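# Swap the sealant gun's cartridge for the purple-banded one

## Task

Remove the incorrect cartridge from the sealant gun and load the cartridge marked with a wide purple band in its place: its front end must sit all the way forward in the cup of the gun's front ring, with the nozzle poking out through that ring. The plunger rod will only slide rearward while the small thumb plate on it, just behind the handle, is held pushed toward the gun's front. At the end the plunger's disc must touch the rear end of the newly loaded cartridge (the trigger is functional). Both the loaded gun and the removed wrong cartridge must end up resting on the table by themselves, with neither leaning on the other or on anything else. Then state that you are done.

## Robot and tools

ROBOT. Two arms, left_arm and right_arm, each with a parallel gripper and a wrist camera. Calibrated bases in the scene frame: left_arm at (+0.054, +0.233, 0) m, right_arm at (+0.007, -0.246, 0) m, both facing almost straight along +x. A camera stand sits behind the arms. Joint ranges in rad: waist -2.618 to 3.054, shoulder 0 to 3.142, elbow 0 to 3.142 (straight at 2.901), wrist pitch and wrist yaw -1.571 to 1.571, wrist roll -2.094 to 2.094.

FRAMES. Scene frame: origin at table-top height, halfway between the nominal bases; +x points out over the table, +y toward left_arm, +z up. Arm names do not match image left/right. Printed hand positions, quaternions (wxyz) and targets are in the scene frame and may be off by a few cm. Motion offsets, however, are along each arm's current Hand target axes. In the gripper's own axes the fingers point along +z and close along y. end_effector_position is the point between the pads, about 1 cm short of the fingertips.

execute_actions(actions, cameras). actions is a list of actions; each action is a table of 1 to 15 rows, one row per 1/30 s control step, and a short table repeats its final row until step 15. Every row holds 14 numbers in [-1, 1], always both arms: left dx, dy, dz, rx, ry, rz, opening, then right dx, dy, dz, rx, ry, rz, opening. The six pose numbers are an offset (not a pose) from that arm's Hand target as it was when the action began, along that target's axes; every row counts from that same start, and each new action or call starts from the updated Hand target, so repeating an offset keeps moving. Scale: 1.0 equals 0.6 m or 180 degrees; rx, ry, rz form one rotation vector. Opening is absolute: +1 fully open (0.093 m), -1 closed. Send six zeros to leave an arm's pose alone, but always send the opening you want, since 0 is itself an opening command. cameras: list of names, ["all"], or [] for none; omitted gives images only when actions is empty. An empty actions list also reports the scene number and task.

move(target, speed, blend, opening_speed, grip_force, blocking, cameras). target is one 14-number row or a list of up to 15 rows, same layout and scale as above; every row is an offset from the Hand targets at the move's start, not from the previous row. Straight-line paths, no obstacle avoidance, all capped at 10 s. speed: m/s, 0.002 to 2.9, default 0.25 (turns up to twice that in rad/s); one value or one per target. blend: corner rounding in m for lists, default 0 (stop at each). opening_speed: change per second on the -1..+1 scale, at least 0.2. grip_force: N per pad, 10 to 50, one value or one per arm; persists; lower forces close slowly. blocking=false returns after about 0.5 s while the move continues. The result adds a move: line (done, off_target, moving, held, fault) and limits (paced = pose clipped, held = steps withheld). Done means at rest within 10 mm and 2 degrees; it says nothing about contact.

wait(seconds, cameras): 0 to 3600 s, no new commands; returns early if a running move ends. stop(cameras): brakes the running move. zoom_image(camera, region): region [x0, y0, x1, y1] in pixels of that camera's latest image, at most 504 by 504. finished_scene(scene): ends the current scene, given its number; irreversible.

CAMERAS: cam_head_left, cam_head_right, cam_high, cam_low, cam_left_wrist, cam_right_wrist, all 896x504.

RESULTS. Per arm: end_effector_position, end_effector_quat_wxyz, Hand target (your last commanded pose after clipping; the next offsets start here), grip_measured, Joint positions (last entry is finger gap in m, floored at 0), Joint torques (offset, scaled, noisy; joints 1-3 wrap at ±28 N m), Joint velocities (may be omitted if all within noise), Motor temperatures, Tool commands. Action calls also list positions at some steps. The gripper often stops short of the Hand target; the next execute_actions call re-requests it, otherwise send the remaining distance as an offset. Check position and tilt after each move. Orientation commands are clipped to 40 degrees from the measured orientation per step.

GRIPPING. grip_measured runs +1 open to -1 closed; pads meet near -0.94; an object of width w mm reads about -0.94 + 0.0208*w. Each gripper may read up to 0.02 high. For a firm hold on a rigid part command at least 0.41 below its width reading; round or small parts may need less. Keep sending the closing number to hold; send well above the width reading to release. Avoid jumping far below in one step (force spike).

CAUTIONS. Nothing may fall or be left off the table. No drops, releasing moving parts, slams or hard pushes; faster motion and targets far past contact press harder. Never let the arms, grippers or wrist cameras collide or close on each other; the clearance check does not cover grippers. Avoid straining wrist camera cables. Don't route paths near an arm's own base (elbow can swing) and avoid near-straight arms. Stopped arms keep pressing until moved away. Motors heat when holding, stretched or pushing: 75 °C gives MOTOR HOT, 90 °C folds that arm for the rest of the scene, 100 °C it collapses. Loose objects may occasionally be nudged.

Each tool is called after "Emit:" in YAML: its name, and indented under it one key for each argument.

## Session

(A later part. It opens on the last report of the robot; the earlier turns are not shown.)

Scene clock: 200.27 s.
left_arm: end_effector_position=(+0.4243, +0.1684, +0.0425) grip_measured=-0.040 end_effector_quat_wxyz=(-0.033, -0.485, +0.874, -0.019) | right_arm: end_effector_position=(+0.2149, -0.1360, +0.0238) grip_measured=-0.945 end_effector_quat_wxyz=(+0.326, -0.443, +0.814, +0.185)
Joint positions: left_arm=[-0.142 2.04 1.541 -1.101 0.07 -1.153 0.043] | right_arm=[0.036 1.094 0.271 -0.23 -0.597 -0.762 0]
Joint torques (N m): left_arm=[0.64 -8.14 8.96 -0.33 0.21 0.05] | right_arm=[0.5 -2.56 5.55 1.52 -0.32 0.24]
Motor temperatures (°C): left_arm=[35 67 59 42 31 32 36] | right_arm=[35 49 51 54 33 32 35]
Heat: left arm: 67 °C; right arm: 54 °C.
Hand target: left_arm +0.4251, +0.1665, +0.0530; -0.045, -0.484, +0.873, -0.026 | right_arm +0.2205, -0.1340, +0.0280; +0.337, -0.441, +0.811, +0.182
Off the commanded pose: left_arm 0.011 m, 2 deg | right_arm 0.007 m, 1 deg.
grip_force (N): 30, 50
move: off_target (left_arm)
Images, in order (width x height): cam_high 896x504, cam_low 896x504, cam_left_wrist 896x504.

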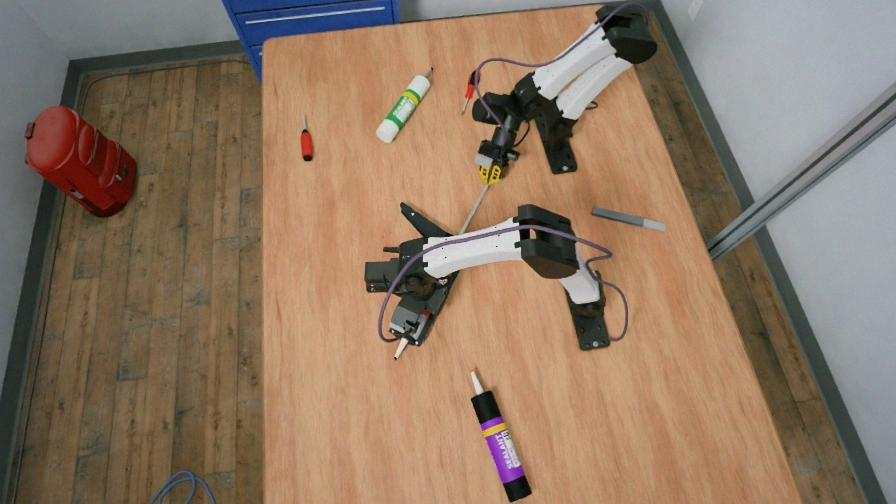

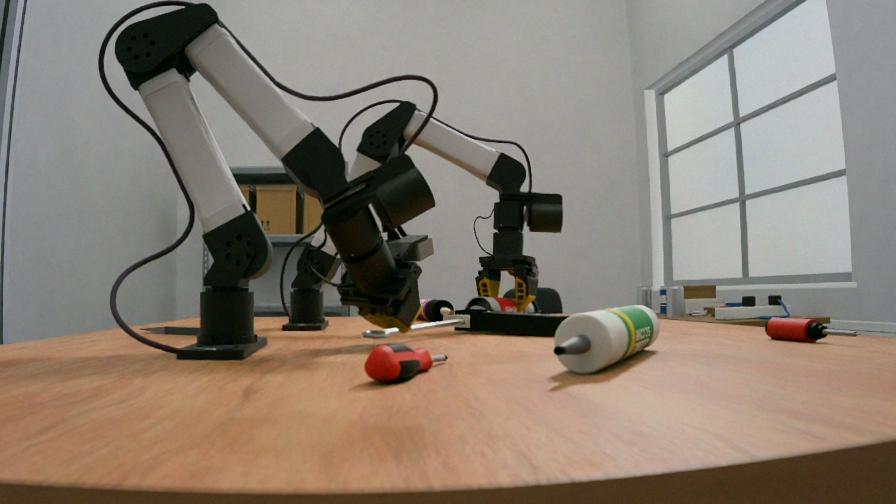

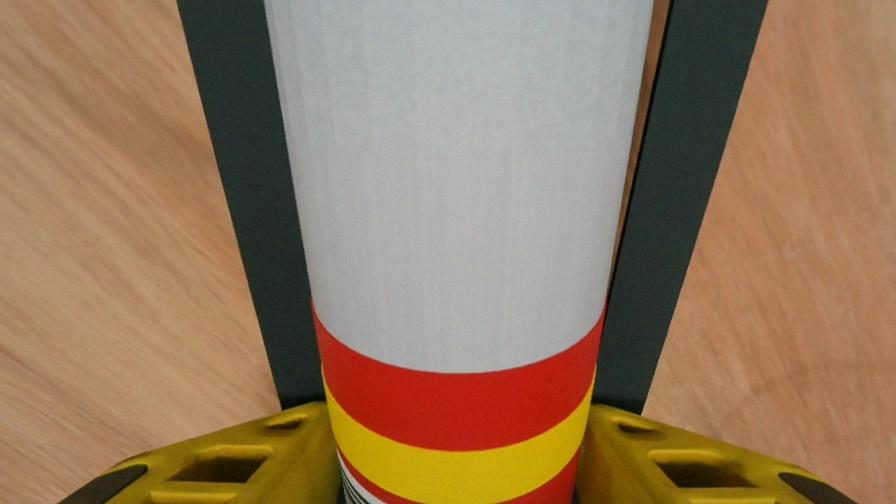

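Emit:
move:
  target: [0.0015,0,-0.034,0,0.0444,0,-0.45,0,0,0,0,0,0,-1]
  speed: 0.06
  cameras: ["cam_left_wrist","cam_low","cam_head_right"]

Scene clock: 205.90 s.
left_arm: end_effector_position=(+0.4216, +0.1670, +0.0623) grip_measured=-0.040 end_effector_quat_wxyz=(-0.104, -0.482, +0.869, -0.051) | right_arm: end_effector_position=(+0.2150, -0.1361, +0.0238) grip_measured=-0.945 end_effector_quat_wxyz=(+0.326, -0.443, +0.814, +0.185)
Joint positions: left_arm=[-0.089 2.092 1.681 -1.277 0.201 -1.087 0.043] | right_arm=[0.036 1.094 0.271 -0.23 -0.596 -0.762 0]
Joint torques (N m): left_arm=[0.92 -8.5 8.83 -0.33 0.19 0.09] | right_arm=[0.49 -2.52 5.57 1.53 -0.33 0.26]
Motor temperatures (°C): left_arm=[35 65 60 42 31 32 36] | right_arm=[35 49 51 54 33 32 35]
Heat: left arm: 65 °C; right arm: 54 °C.
Hand target: left_arm +0.4258, +0.1675, +0.0735; -0.105, -0.481, +0.868, -0.060 | right_arm +0.2205, -0.1340, +0.0280; +0.337, -0.441, +0.811, +0.182
Off the commanded pose: left_arm 0.012 m, 1 deg | right_arm 0.007 m, 1 deg.
grip_force (N): 30, 50
move: off_target (left_arm)
Images, in order (width x height): cam_head_right 896x504, cam_low 896x504, cam_left_wrist 896x504.

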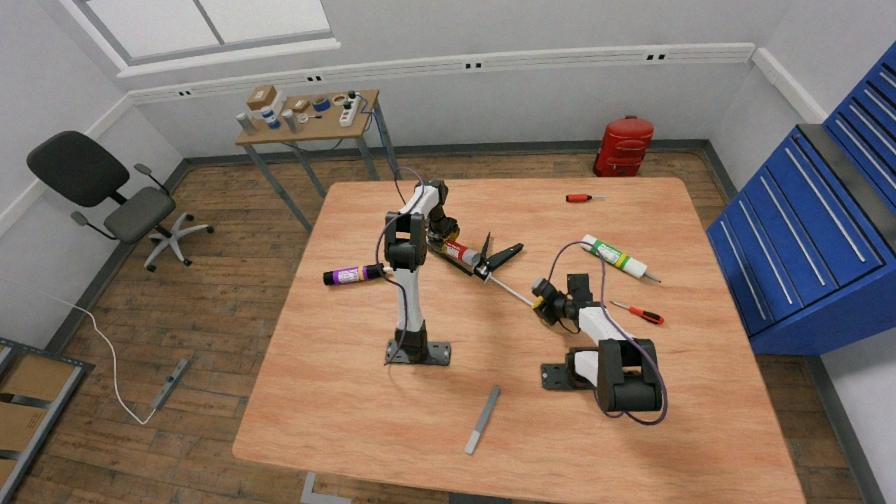

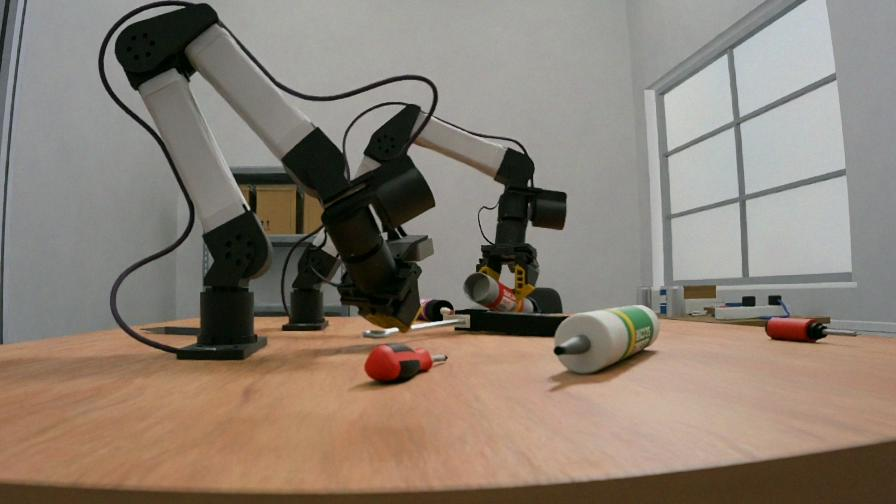

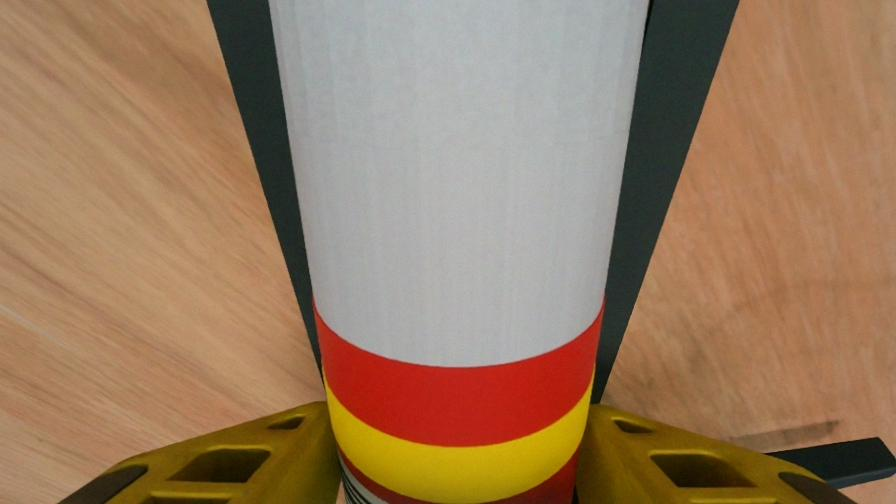

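Emit:
move:
  target: [0.125,0,-0.005,0,0,0,-0.45,0,0,0,0,0,0,-1]
  speed: 0.1
  cameras: ["cam_left_wrist","cam_low","cam_head_right"]

Scene clock: 218.03 s.
left_arm: end_effector_position=(+0.3938, +0.1088, +0.0799) grip_measured=-0.040 end_effector_quat_wxyz=(-0.107, -0.478, +0.871, -0.050) | right_arm: end_effector_position=(+0.2150, -0.1361, +0.0238) grip_measured=-0.945 end_effector_quat_wxyz=(+0.326, -0.443, +0.814, +0.185)
Joint positions: left_arm=[-0.25 2.008 1.628 -1.281 0.219 -1.241 0.043] | right_arm=[0.036 1.094 0.271 -0.23 -0.596 -0.762 0]
Joint torques (N m): left_arm=[-0.1 -11.4 5 -0.11 0.2 -0.2] | right_arm=[0.51 -2.62 5.56 1.52 -0.34 0.24]
Motor temperatures (°C): left_arm=[34 66 62 41 31 32 36] | right_arm=[35 49 51 54 33 32 35]
Heat: left arm: 66 °C; right arm: 54 °C.
Hand target: left_arm +0.3875, +0.1064, +0.0944; -0.105, -0.481, +0.868, -0.060 | right_arm +0.2205, -0.1340, +0.0280; +0.337, -0.441, +0.811, +0.182
Off the commanded pose: left_arm 0.016 m, 1 deg | right_arm 0.007 m, 1 deg.
grip_force (N): 30, 50
move: off_target (left_arm)
Images, in order (width x height): cam_head_right 896x504, cam_low 896x504, cam_left_wrist 896x504.

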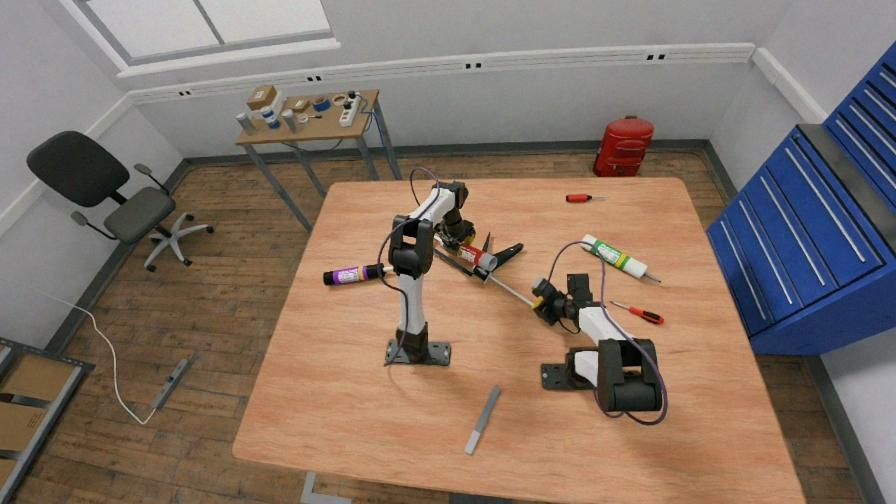

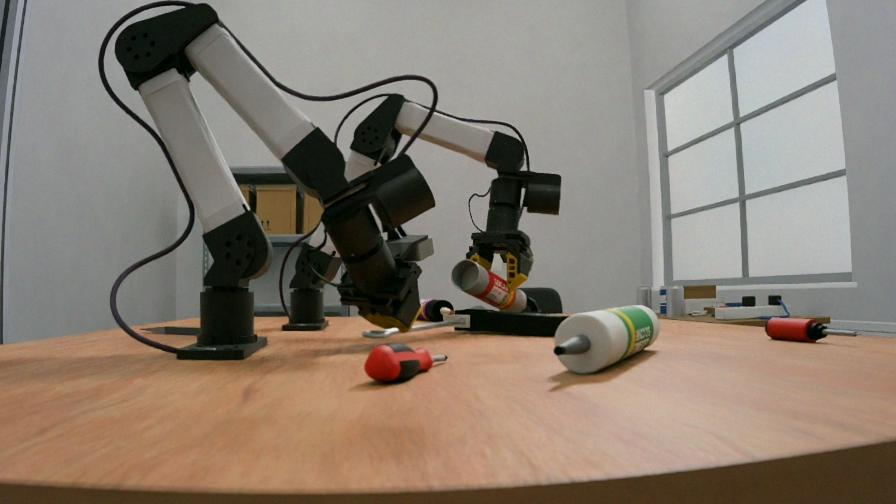

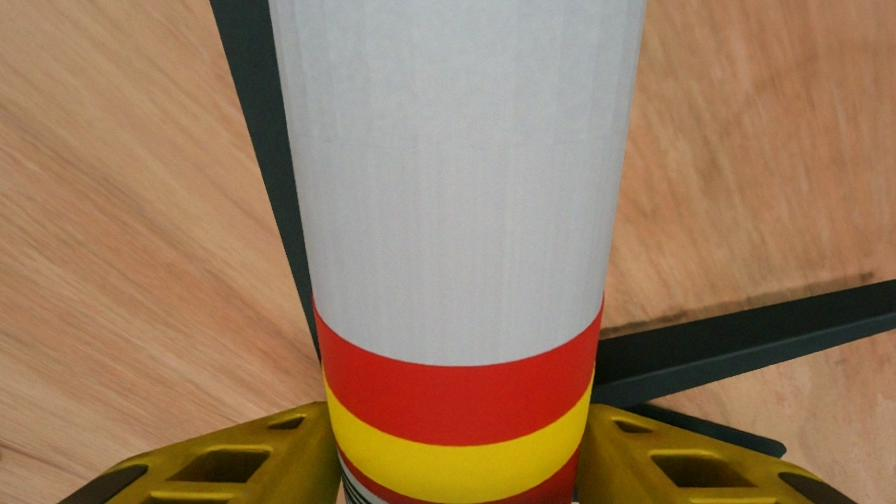

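Emit:
move:
  target:
    - [0.0417,0,0,0,0,0,-0.45,0,0,0,0,0,0,-1]
    - [0.0767,0,-0.1458,0,0,0,-0.45,0,0,0,0,0,0,-1]
    - [0.0741,0.224,0.0082,0,-0.0778,0,-0.45,0,0,0,0,0,0,-1]
    - [0.0528,0.224,0.0972,0,-0.0778,0,-0.45,0,0,0,0,0,0,-1]
  speed: [0.1,0.2,0.2,0.12]
  blend: [0.01,0.03,0.02,0]
  cameras: ["all"]

Scene clock: 223.90 s.
left_arm: end_effector_position=(+0.2488, +0.1395, +0.0469) grip_measured=-0.040 end_effector_quat_wxyz=(-0.006, -0.483, +0.876, -0.003) | right_arm: end_effector_position=(+0.2150, -0.1361, +0.0238) grip_measured=-0.945 end_effector_quat_wxyz=(+0.326, -0.443, +0.814, +0.185)
Joint positions: left_arm=[-0.437 1.416 0.832 -0.989 0.014 -1.442 0.043] | right_arm=[0.036 1.094 0.271 -0.23 -0.596 -0.762 0]
Joint torques (N m): left_arm=[-0.59 -3.62 5.15 0.34 -0.2 -0.17] | right_arm=[0.54 -2.63 5.55 1.52 -0.32 0.23]
Motor temperatures (°C): left_arm=[34 67 61 41 31 32 36] | right_arm=[35 49 51 54 33 32 35]
Heat: left arm: 67 °C; right arm: 54 °C.
Hand target: left_arm +0.2499, +0.1395, +0.0450; +0.001, -0.485, +0.874, -0.001 | right_arm +0.2205, -0.1340, +0.0280; +0.337, -0.441, +0.811, +0.182
Off the commanded pose: left_arm 0.002 m, 1 deg | right_arm 0.007 m, 1 deg.
grip_force (N): 30, 50
move: done

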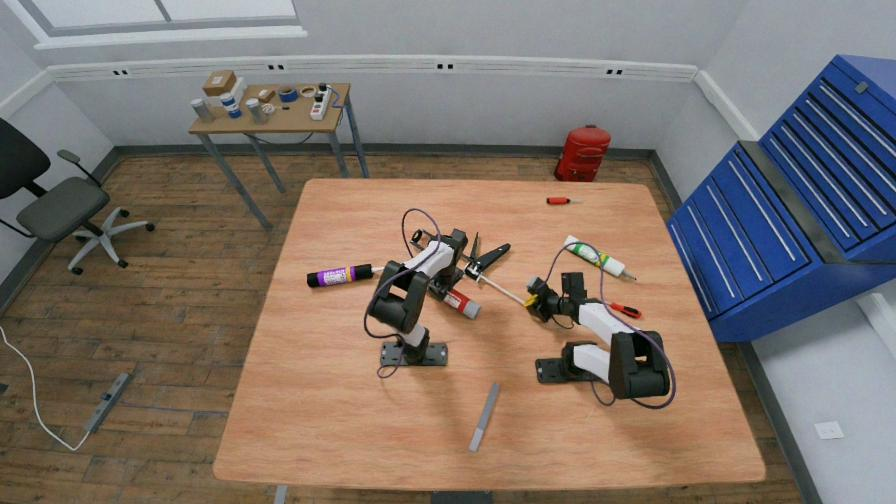

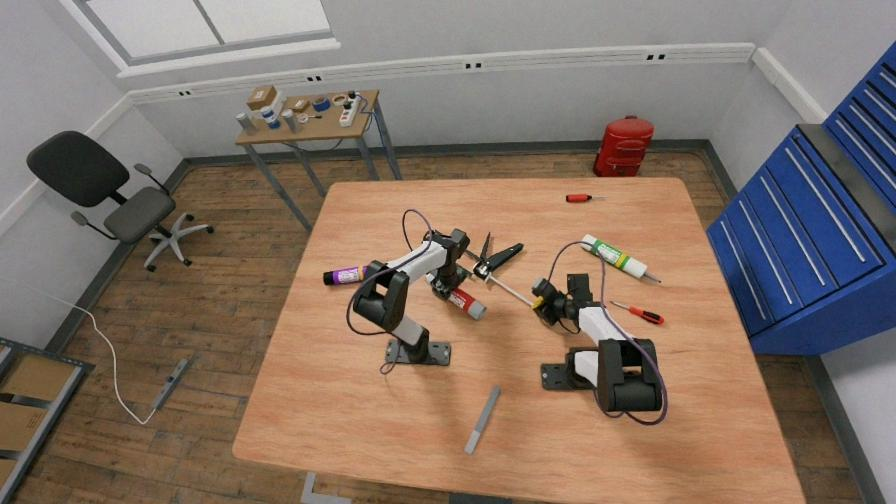

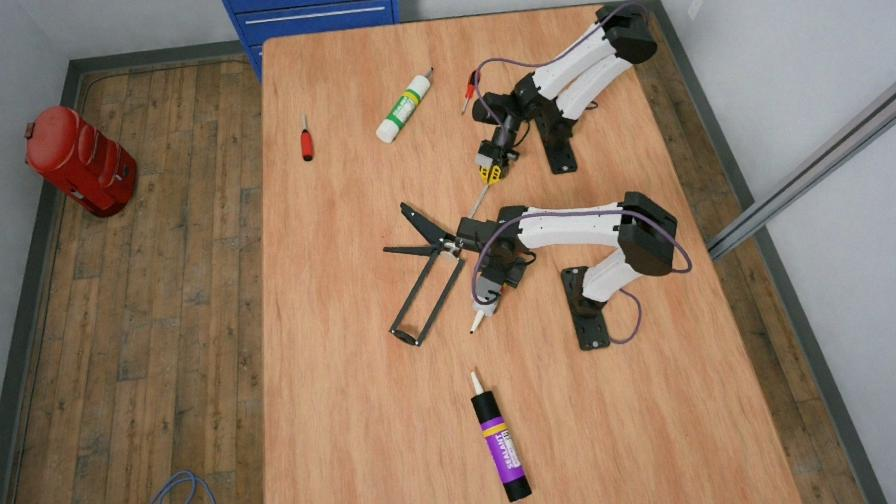

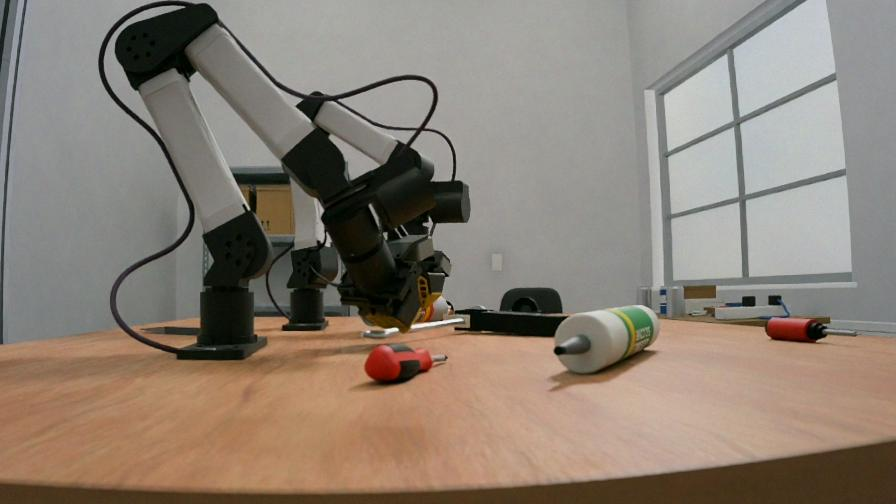

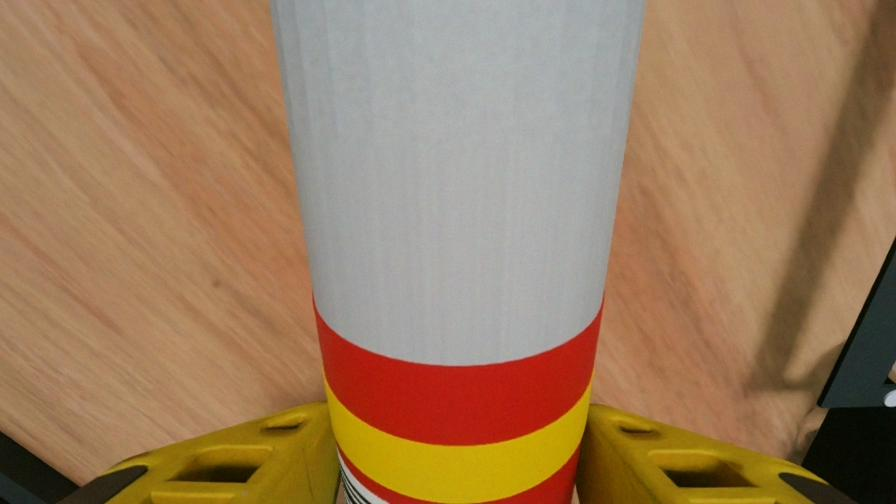

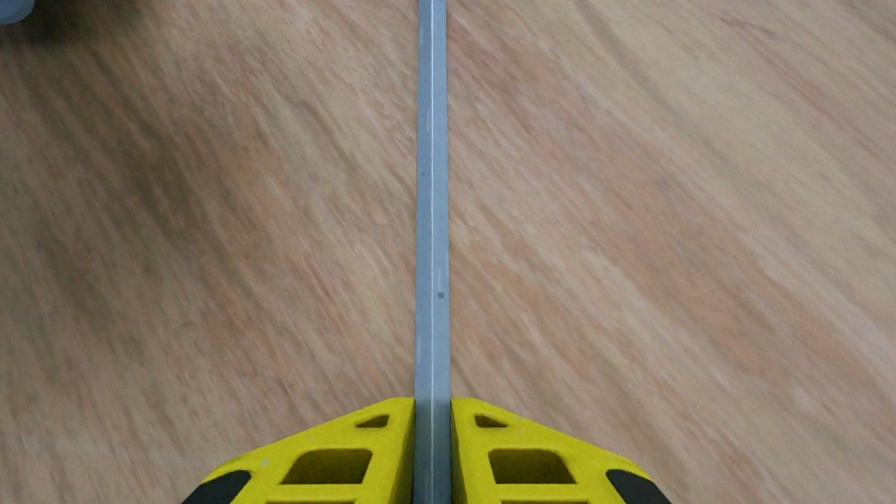

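Emit:
move:
  target: [0,0,0.0167,0,0,0,-0.45,0,0,0,0,0,0,-1]
  speed: 0.05
  cameras: ["cam_left_wrist"]

Emit:
zoom_image:
  camera: "cam_left_wrist"
  region: [240, 300, 680, 504]

Scene clock: 225.97 s.
left_arm: end_effector_position=(+0.2486, +0.1397, +0.0363) grip_measured=-0.040 end_effector_quat_wxyz=(-0.007, -0.483, +0.876, -0.002) | right_arm: end_effector_position=(+0.2150, -0.1361, +0.0238) grip_measured=-0.945 end_effector_quat_wxyz=(+0.326, -0.443, +0.814, +0.185)
Joint positions: left_arm=[-0.437 1.433 0.801 -0.943 0.013 -1.442 0.043] | right_arm=[0.036 1.094 0.271 -0.23 -0.596 -0.762 0]
Joint torques (N m): left_arm=[-0.55 -3.77 5.2 0.33 -0.2 -0.18] | right_arm=[0.49 -2.54 5.53 1.54 -0.32 0.25]
Motor temperatures (°C): left_arm=[34 66 60 41 31 32 36] | right_arm=[35 49 50 54 33 32 35]
Heat: left arm: 66 °C; right arm: 54 °C.
Hand target: left_arm +0.2501, +0.1395, +0.0350; +0.001, -0.485, +0.874, -0.001 | right_arm +0.2205, -0.1340, +0.0280; +0.337, -0.441, +0.811, +0.182
Off the commanded pose: left_arm 0.002 m, 1 deg | right_arm 0.007 m, 1 deg.
grip_force (N): 30, 50
move: done

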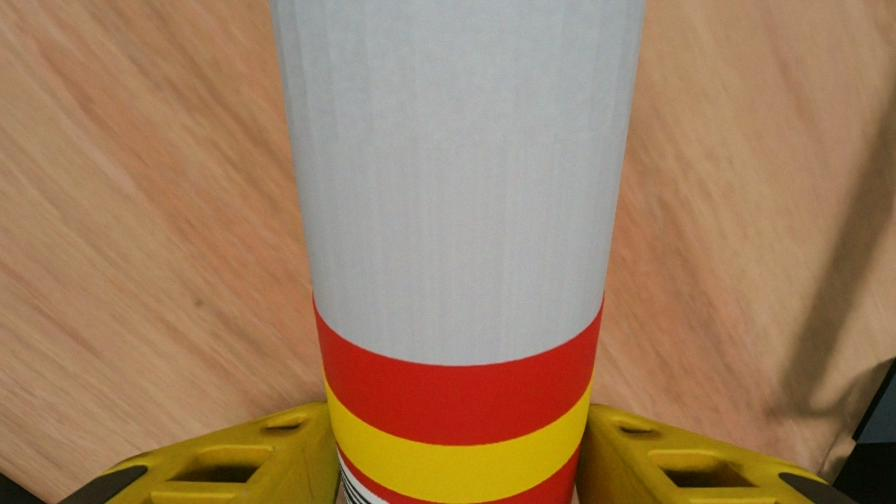

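Scaled by 1.145 from the camera's image (finer frame: 1280x720).

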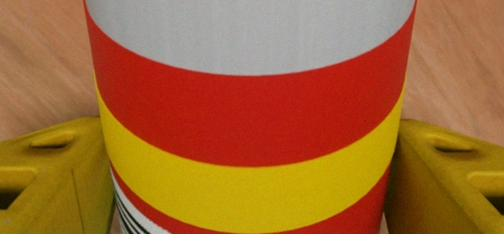

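Emit:
move:
  target: [0,0,0.01,0,0,0,-0.45,0,0,0,0,0,0,-1]
  speed: 0.04

Scene clock: 227.40 s.
left_arm: end_effector_position=(+0.2493, +0.1394, +0.0343) grip_measured=-0.040 end_effector_quat_wxyz=(-0.006, -0.483, +0.876, -0.004) | right_arm: end_effector_position=(+0.2150, -0.1361, +0.0238) grip_measured=-0.945 end_effector_quat_wxyz=(+0.326, -0.443, +0.814, +0.185)
Joint positions: left_arm=[-0.437 1.436 0.795 -0.93 0.013 -1.442 0.043] | right_arm=[0.036 1.094 0.271 -0.23 -0.596 -0.762 0]
Joint torques (N m): left_arm=[-0.57 -3.26 4.15 0.47 -0.2 -0.16] | right_arm=[0.54 -2.59 5.57 1.5 -0.35 0.24]
Motor temperatures (°C): left_arm=[34 66 60 41 31 32 36] | right_arm=[35 49 50 54 33 32 35]
Heat: left arm: 66 °C; right arm: 54 °C.
Hand target: left_arm +0.2500, +0.1396, +0.0290; +0.001, -0.485, +0.874, -0.001 | right_arm +0.2205, -0.1340, +0.0280; +0.337, -0.441, +0.811, +0.182
Off the commanded pose: left_arm 0.005 m, 1 deg | right_arm 0.007 m, 1 deg.
grip_force (N): 30, 50
move: done

Emit:
move:
  target: [0,0,-0.007,0,0,0,0.3,0,0,0,0,0,0,-1]
  speed: 0.04
  opening_speed: 0.5
  cameras: ["cam_left_wrist"]

Scene clock: 230.47 s.
left_arm: end_effector_position=(+0.2493, +0.1394, +0.0343) grip_measured=+0.298 end_effector_quat_wxyz=(-0.006, -0.483, +0.876, -0.004) | right_arm: end_effector_position=(+0.2150, -0.1361, +0.0238) grip_measured=-0.945 end_effector_quat_wxyz=(+0.326, -0.443, +0.814, +0.185)
Joint positions: left_arm=[-0.437 1.436 0.795 -0.93 0.013 -1.442 0.059] | right_arm=[0.036 1.094 0.271 -0.23 -0.596 -0.762 0]
Joint torques (N m): left_arm=[-0.58 -3.7 5.14 0.27 -0.19 -0.17] | right_arm=[0.49 -2.51 5.52 1.52 -0.33 0.25]
Motor temperatures (°C): left_arm=[34 65 60 41 31 32 36] | right_arm=[35 48 50 54 33 32 35]
Heat: left arm: 65 °C; right arm: 54 °C.
Hand target: left_arm +0.2499, +0.1396, +0.0332; +0.001, -0.485, +0.874, -0.001 | right_arm +0.2205, -0.1340, +0.0280; +0.337, -0.441, +0.811, +0.182
Off the commanded pose: left_arm 0.001 m, 1 deg | right_arm 0.007 m, 1 deg.
grip_force (N): 30, 50
move: done

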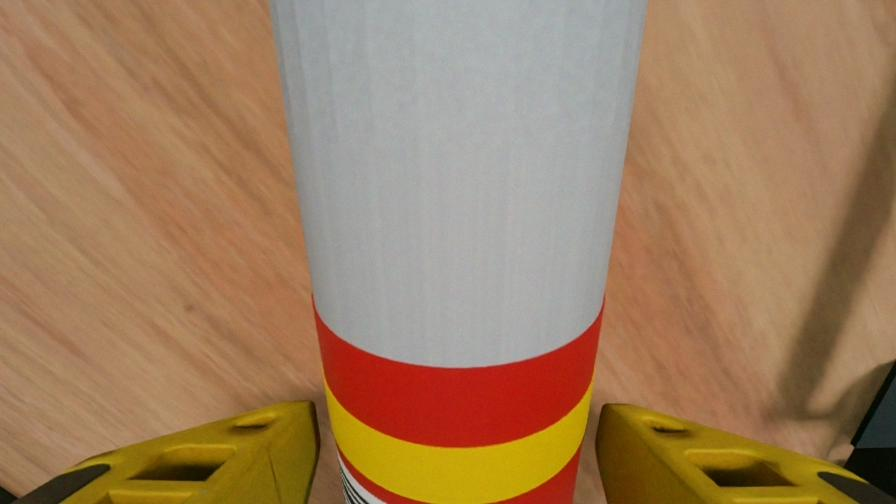

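Emit:
move:
  target:
    - [0,0,-0.2167,0,0,0,0.5,0,0,0,0,0,0,-1]
    - [-0.5458,0.1877,-0.228,0,0,0.711,0.5,0,0,0,0,0,0,-1]
  speed: [0.25,0.35]
  blend: [0.05,0]
  cameras: ["cam_left_wrist","cam_high"]

Scene clock: 240.50 s.
left_arm: end_effector_position=(+0.3249, +0.4737, +0.1654) grip_measured=+0.498 end_effector_quat_wxyz=(-0.004, +0.568, +0.823, -0.002) | right_arm: end_effector_position=(+0.2150, -0.1361, +0.0238) grip_measured=-0.945 end_effector_quat_wxyz=(+0.326, -0.443, +0.814, +0.185)
Joint positions: left_arm=[0.722 1.947 1.902 -1.532 -0.006 1.932 0.069] | right_arm=[0.036 1.094 0.271 -0.23 -0.596 -0.762 0]
Joint torques (N m): left_arm=[0.62 -6.75 8.38 0.01 0.1 0.18] | right_arm=[0.47 -2.58 5.49 1.52 -0.33 0.24]
Motor temperatures (°C): left_arm=[34 62 60 41 31 32 36] | right_arm=[35 48 50 54 33 32 35]
Heat: left arm: 62 °C; right arm: 54 °C.
Hand target: left_arm +0.3274, +0.4771, +0.1700; +0.002, +0.573, +0.819, +0.001 | right_arm +0.2205, -0.1340, +0.0280; +0.337, -0.441, +0.811, +0.182
Off the commanded pose: left_arm 0.006 m, 1 deg | right_arm 0.007 m, 1 deg.
grip_force (N): 30, 50
move: done
Images, in order (width x height): cam_high 896x504, cam_left_wrist 896x504.

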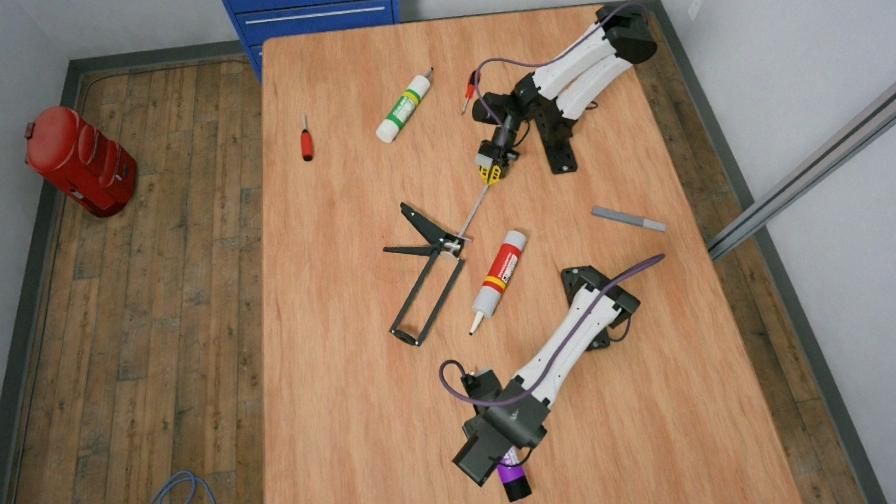

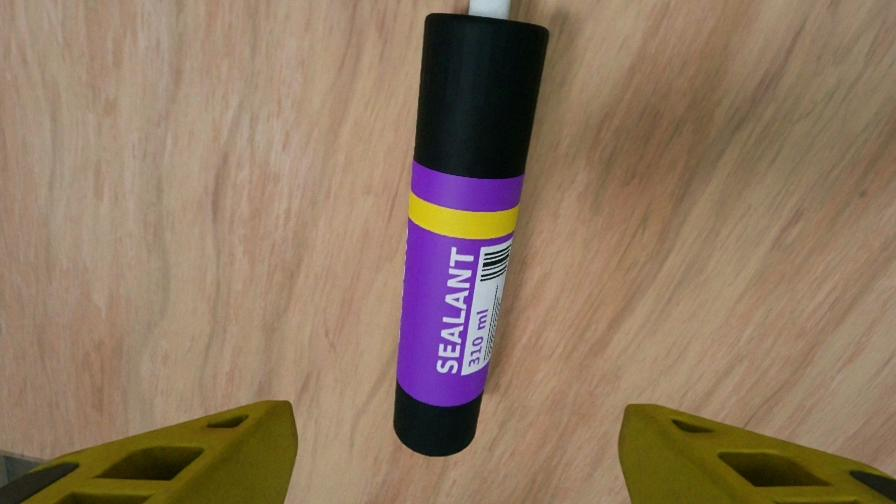

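Emit:
move:
  target: [0.0115,-0.0078,0.1833,0,0,0.0328,0.4,0,0,0,0,0,0,-1]
  speed: 0.2
  cameras: ["cam_left_wrist"]

Scene clock: 247.77 s.
left_arm: end_effector_position=(+0.3241, +0.4797, +0.0655) grip_measured=+0.402 end_effector_quat_wxyz=(-0.002, +0.602, +0.798, +0.003) | right_arm: end_effector_position=(+0.2150, -0.1361, +0.0238) grip_measured=-0.945 end_effector_quat_wxyz=(+0.326, -0.443, +0.814, +0.185)
Joint positions: left_arm=[0.736 1.95 1.508 -1.122 -0.005 2.031 0.064] | right_arm=[0.036 1.094 0.271 -0.23 -0.596 -0.762 0]
Joint torques (N m): left_arm=[0.88 -7.36 4.62 0.26 0 0.14] | right_arm=[0.53 -2.55 5.57 1.52 -0.32 0.24]
Motor temperatures (°C): left_arm=[34 62 61 40 31 32 36] | right_arm=[35 48 50 54 33 32 35]
Heat: left arm: 62 °C; right arm: 54 °C.
Hand target: left_arm +0.3210, +0.4818, +0.0600; +0.002, +0.615, +0.789, +0.001 | right_arm +0.2205, -0.1340, +0.0280; +0.337, -0.441, +0.811, +0.182
Off the commanded pose: left_arm 0.007 m, 2 deg | right_arm 0.007 m, 1 deg.
joint sent to its limit (left arm) — joint 6 (wrist roll), upper limit. The joint targets still meet the commanded pose.
grip_force (N): 30, 50
move: done

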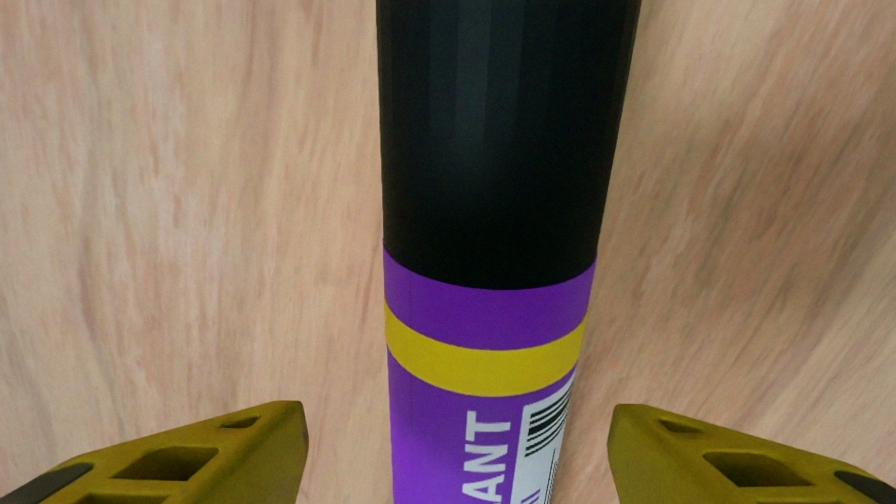

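Emit:
move:
  target:
    - [0,-0.015,0,0,0,0,0.4,0,0,0,0,0,0,-1]
    - [0,-0.015,0.0433,0,0,0,0.4,0,0,0,0,0,0,-1]
  speed: 0.12
  blend: [0.005,0]
  cameras: ["cam_left_wrist"]

Scene clock: 253.70 s.
left_arm: end_effector_position=(+0.3165, +0.4772, +0.0390) grip_measured=+0.402 end_effector_quat_wxyz=(-0.002, +0.599, +0.801, +0.003) | right_arm: end_effector_position=(+0.2150, -0.1361, +0.0238) grip_measured=-0.945 end_effector_quat_wxyz=(+0.326, -0.443, +0.814, +0.185)
Joint positions: left_arm=[0.744 1.95 1.399 -1.014 -0.006 2.031 0.064] | right_arm=[0.036 1.094 0.271 -0.23 -0.596 -0.762 0]
Joint torques (N m): left_arm=[0.84 -7.31 4.4 0.29 -0.05 0.16] | right_arm=[0.49 -2.58 5.53 1.52 -0.33 0.24]
Motor temperatures (°C): left_arm=[34 61 60 40 31 32 35] | right_arm=[35 48 50 54 33 32 35]
Heat: left arm: 61 °C; right arm: 54 °C.
Hand target: left_arm +0.3123, +0.4796, +0.0340; +0.002, +0.615, +0.789, +0.001 | right_arm +0.2205, -0.1340, +0.0280; +0.337, -0.441, +0.811, +0.182
Off the commanded pose: left_arm 0.007 m, 2 deg | right_arm 0.007 m, 1 deg.
joint sent to its limit (left arm) — joint 6 (wrist roll), upper limit. The joint targets still meet the commanded pose.
grip_force (N): 30, 50
move: done

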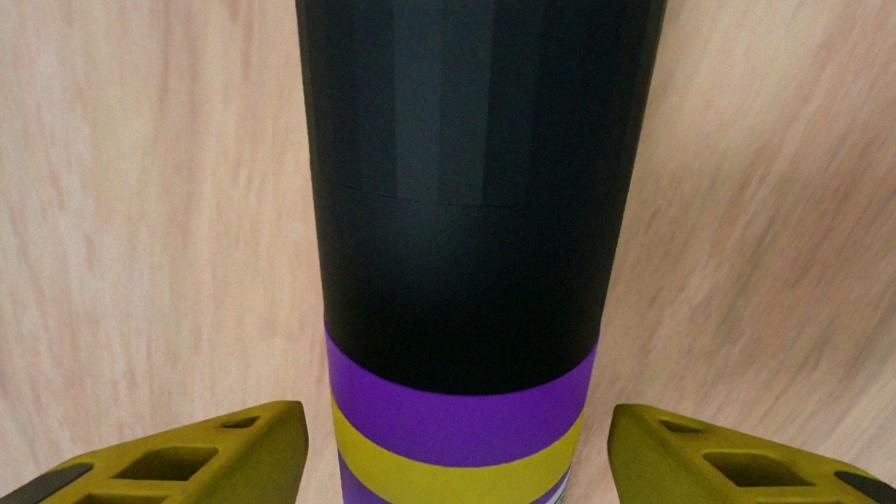

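Emit:
move:
  target:
    - [0,0,0.008,0,0,0,0.4,0,0,0,0,0,0,-1]
    - [0,0,0.008,0,0,0,-0.45,0,0,0,0,0,0,-1]
  speed: 0.08
  cameras: ["cam_left_wrist"]

Scene clock: 257.60 s.
left_arm: end_effector_position=(+0.3169, +0.4775, +0.0360) grip_measured=-0.019 end_effector_quat_wxyz=(-0.002, +0.599, +0.801, +0.006) | right_arm: end_effector_position=(+0.2150, -0.1361, +0.0238) grip_measured=-0.945 end_effector_quat_wxyz=(+0.326, -0.443, +0.814, +0.185)
Joint positions: left_arm=[0.744 1.95 1.386 -0.996 -0.006 2.032 0.044] | right_arm=[0.036 1.094 0.271 -0.23 -0.596 -0.762 0]
Joint torques (N m): left_arm=[0.88 -6.89 4.49 0.32 -0.04 0.14] | right_arm=[0.5 -2.52 5.57 1.53 -0.33 0.22]
Motor temperatures (°C): left_arm=[34 60 60 40 31 32 35] | right_arm=[35 48 50 54 33 32 36]
Heat: left arm: 60 °C; right arm: 54 °C.
Hand target: left_arm +0.3125, +0.4796, +0.0293; +0.002, +0.615, +0.789, +0.001 | right_arm +0.2205, -0.1340, +0.0280; +0.337, -0.441, +0.811, +0.182
Off the commanded pose: left_arm 0.008 m, 2 deg | right_arm 0.007 m, 1 deg.
joint sent to its limit (left arm) — joint 6 (wrist roll), upper limit. The joint targets still meet the commanded pose.
grip_force (N): 30, 50
move: done

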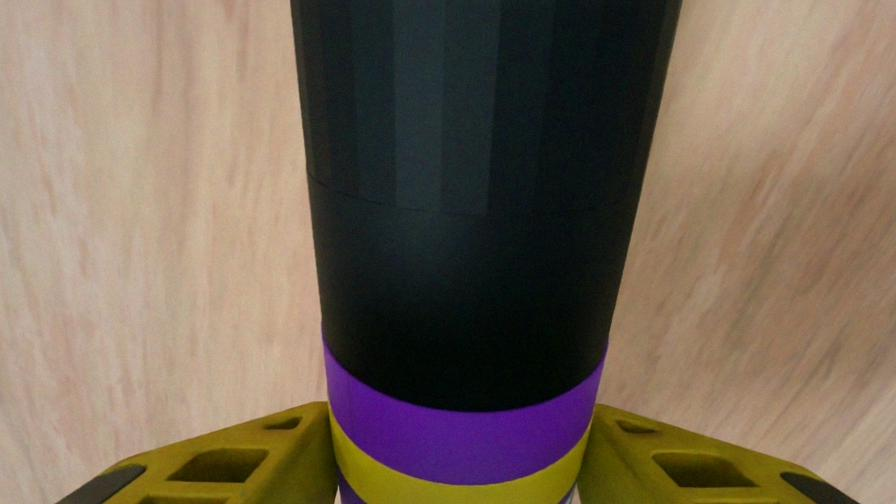

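Emit:
move:
  target:
    - [0,0,-0.23,0,0,0,-0.45,0,0,0,0,0,0,-1]
    - [-0.5245,0.0828,-0.2267,0,0,-0.744,-0.45,0,0,0,0,0,0,-1]
  speed: [0.2,0.3]
  blend: [0.04,0]
  cameras: ["all"]

Scene clock: 272.80 s.
left_arm: end_effector_position=(+0.4338, +0.1889, +0.1539) grip_measured=-0.032 end_effector_quat_wxyz=(-0.008, -0.481, +0.876, +0.005) | right_arm: end_effector_position=(+0.2150, -0.1361, +0.0238) grip_measured=-0.945 end_effector_quat_wxyz=(+0.326, -0.443, +0.814, +0.185)
Joint positions: left_arm=[-0.116 2.039 1.987 -1.537 0.001 -1.118 0.044] | right_arm=[0.036 1.094 0.271 -0.23 -0.596 -0.762 0]
Joint torques (N m): left_arm=[-0.29 -8.28 9.42 -0.07 -0.08 -0.14] | right_arm=[0.44 -2.59 5.49 1.53 -0.32 0.26]
Motor temperatures (°C): left_arm=[34 60 59 40 31 32 36] | right_arm=[35 48 50 54 33 32 36]
Heat: left arm: 60 °C; right arm: 54 °C.
Hand target: left_arm +0.4370, +0.1867, +0.1658; +0.001, -0.485, +0.874, -0.001 | right_arm +0.2205, -0.1340, +0.0280; +0.337, -0.441, +0.811, +0.182
Off the commanded pose: left_arm 0.013 m, 1 deg | right_arm 0.007 m, 1 deg.
joint sent to its limit (left arm) — joint 4 (wrist pitch), lower limit. The joint targets still meet the commanded pose.
grip_force (N): 30, 50
move: off_target (left_arm)

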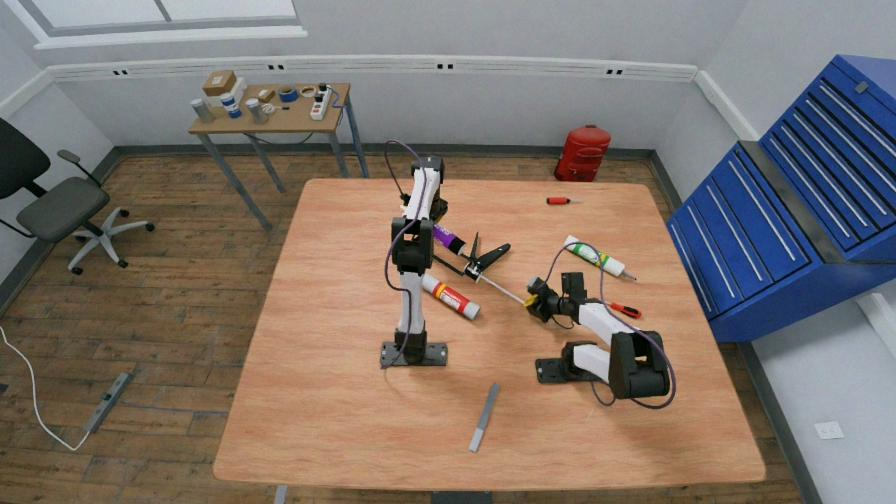

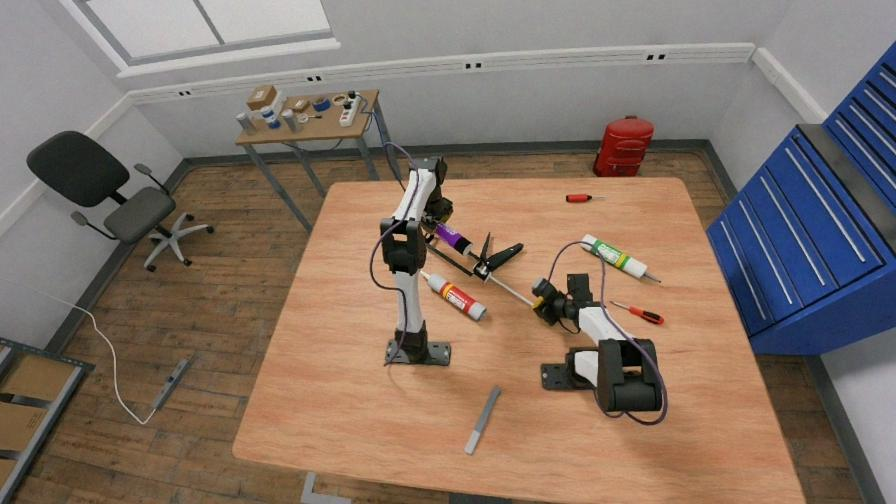

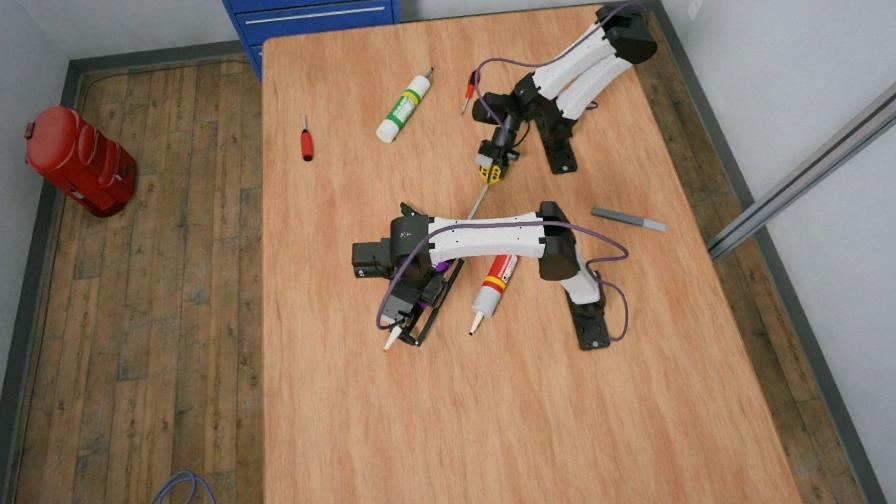

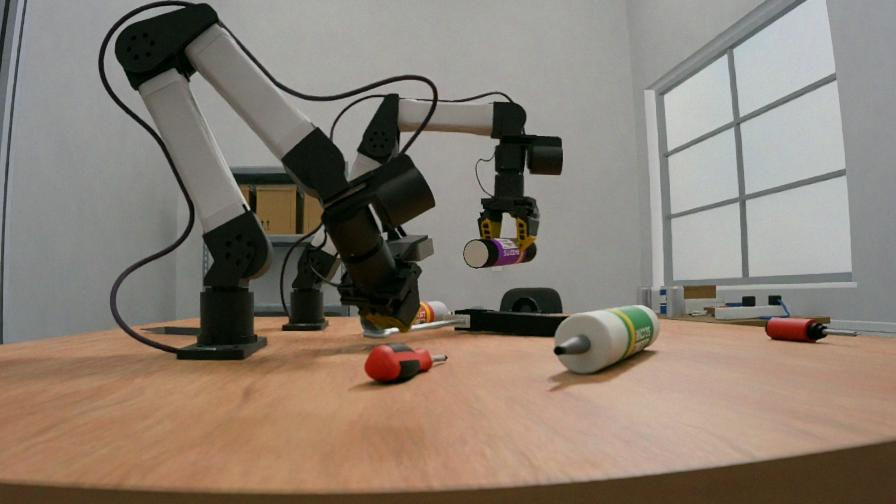

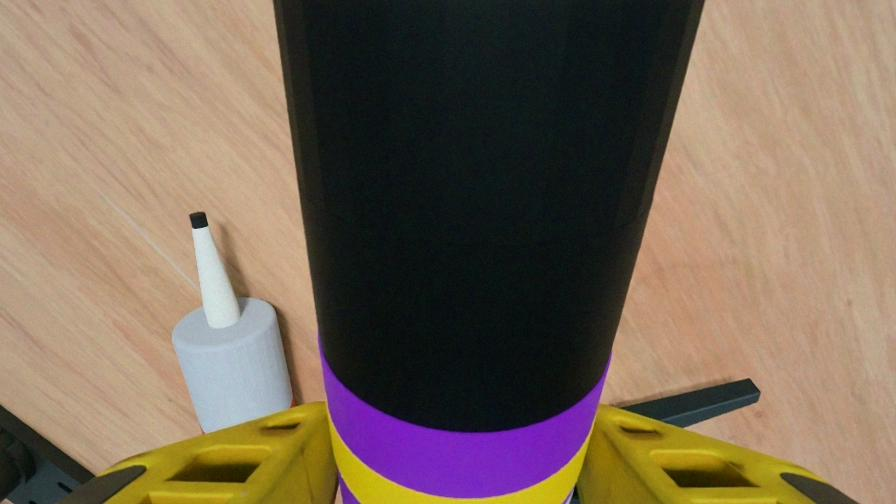

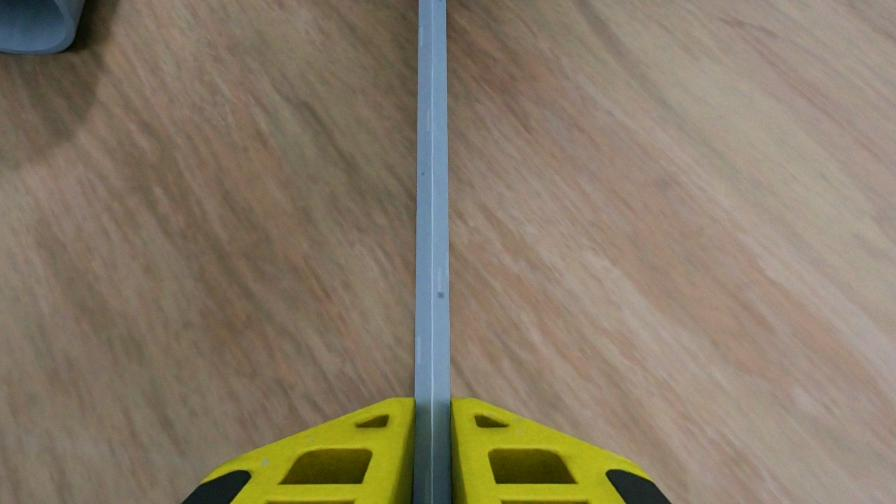

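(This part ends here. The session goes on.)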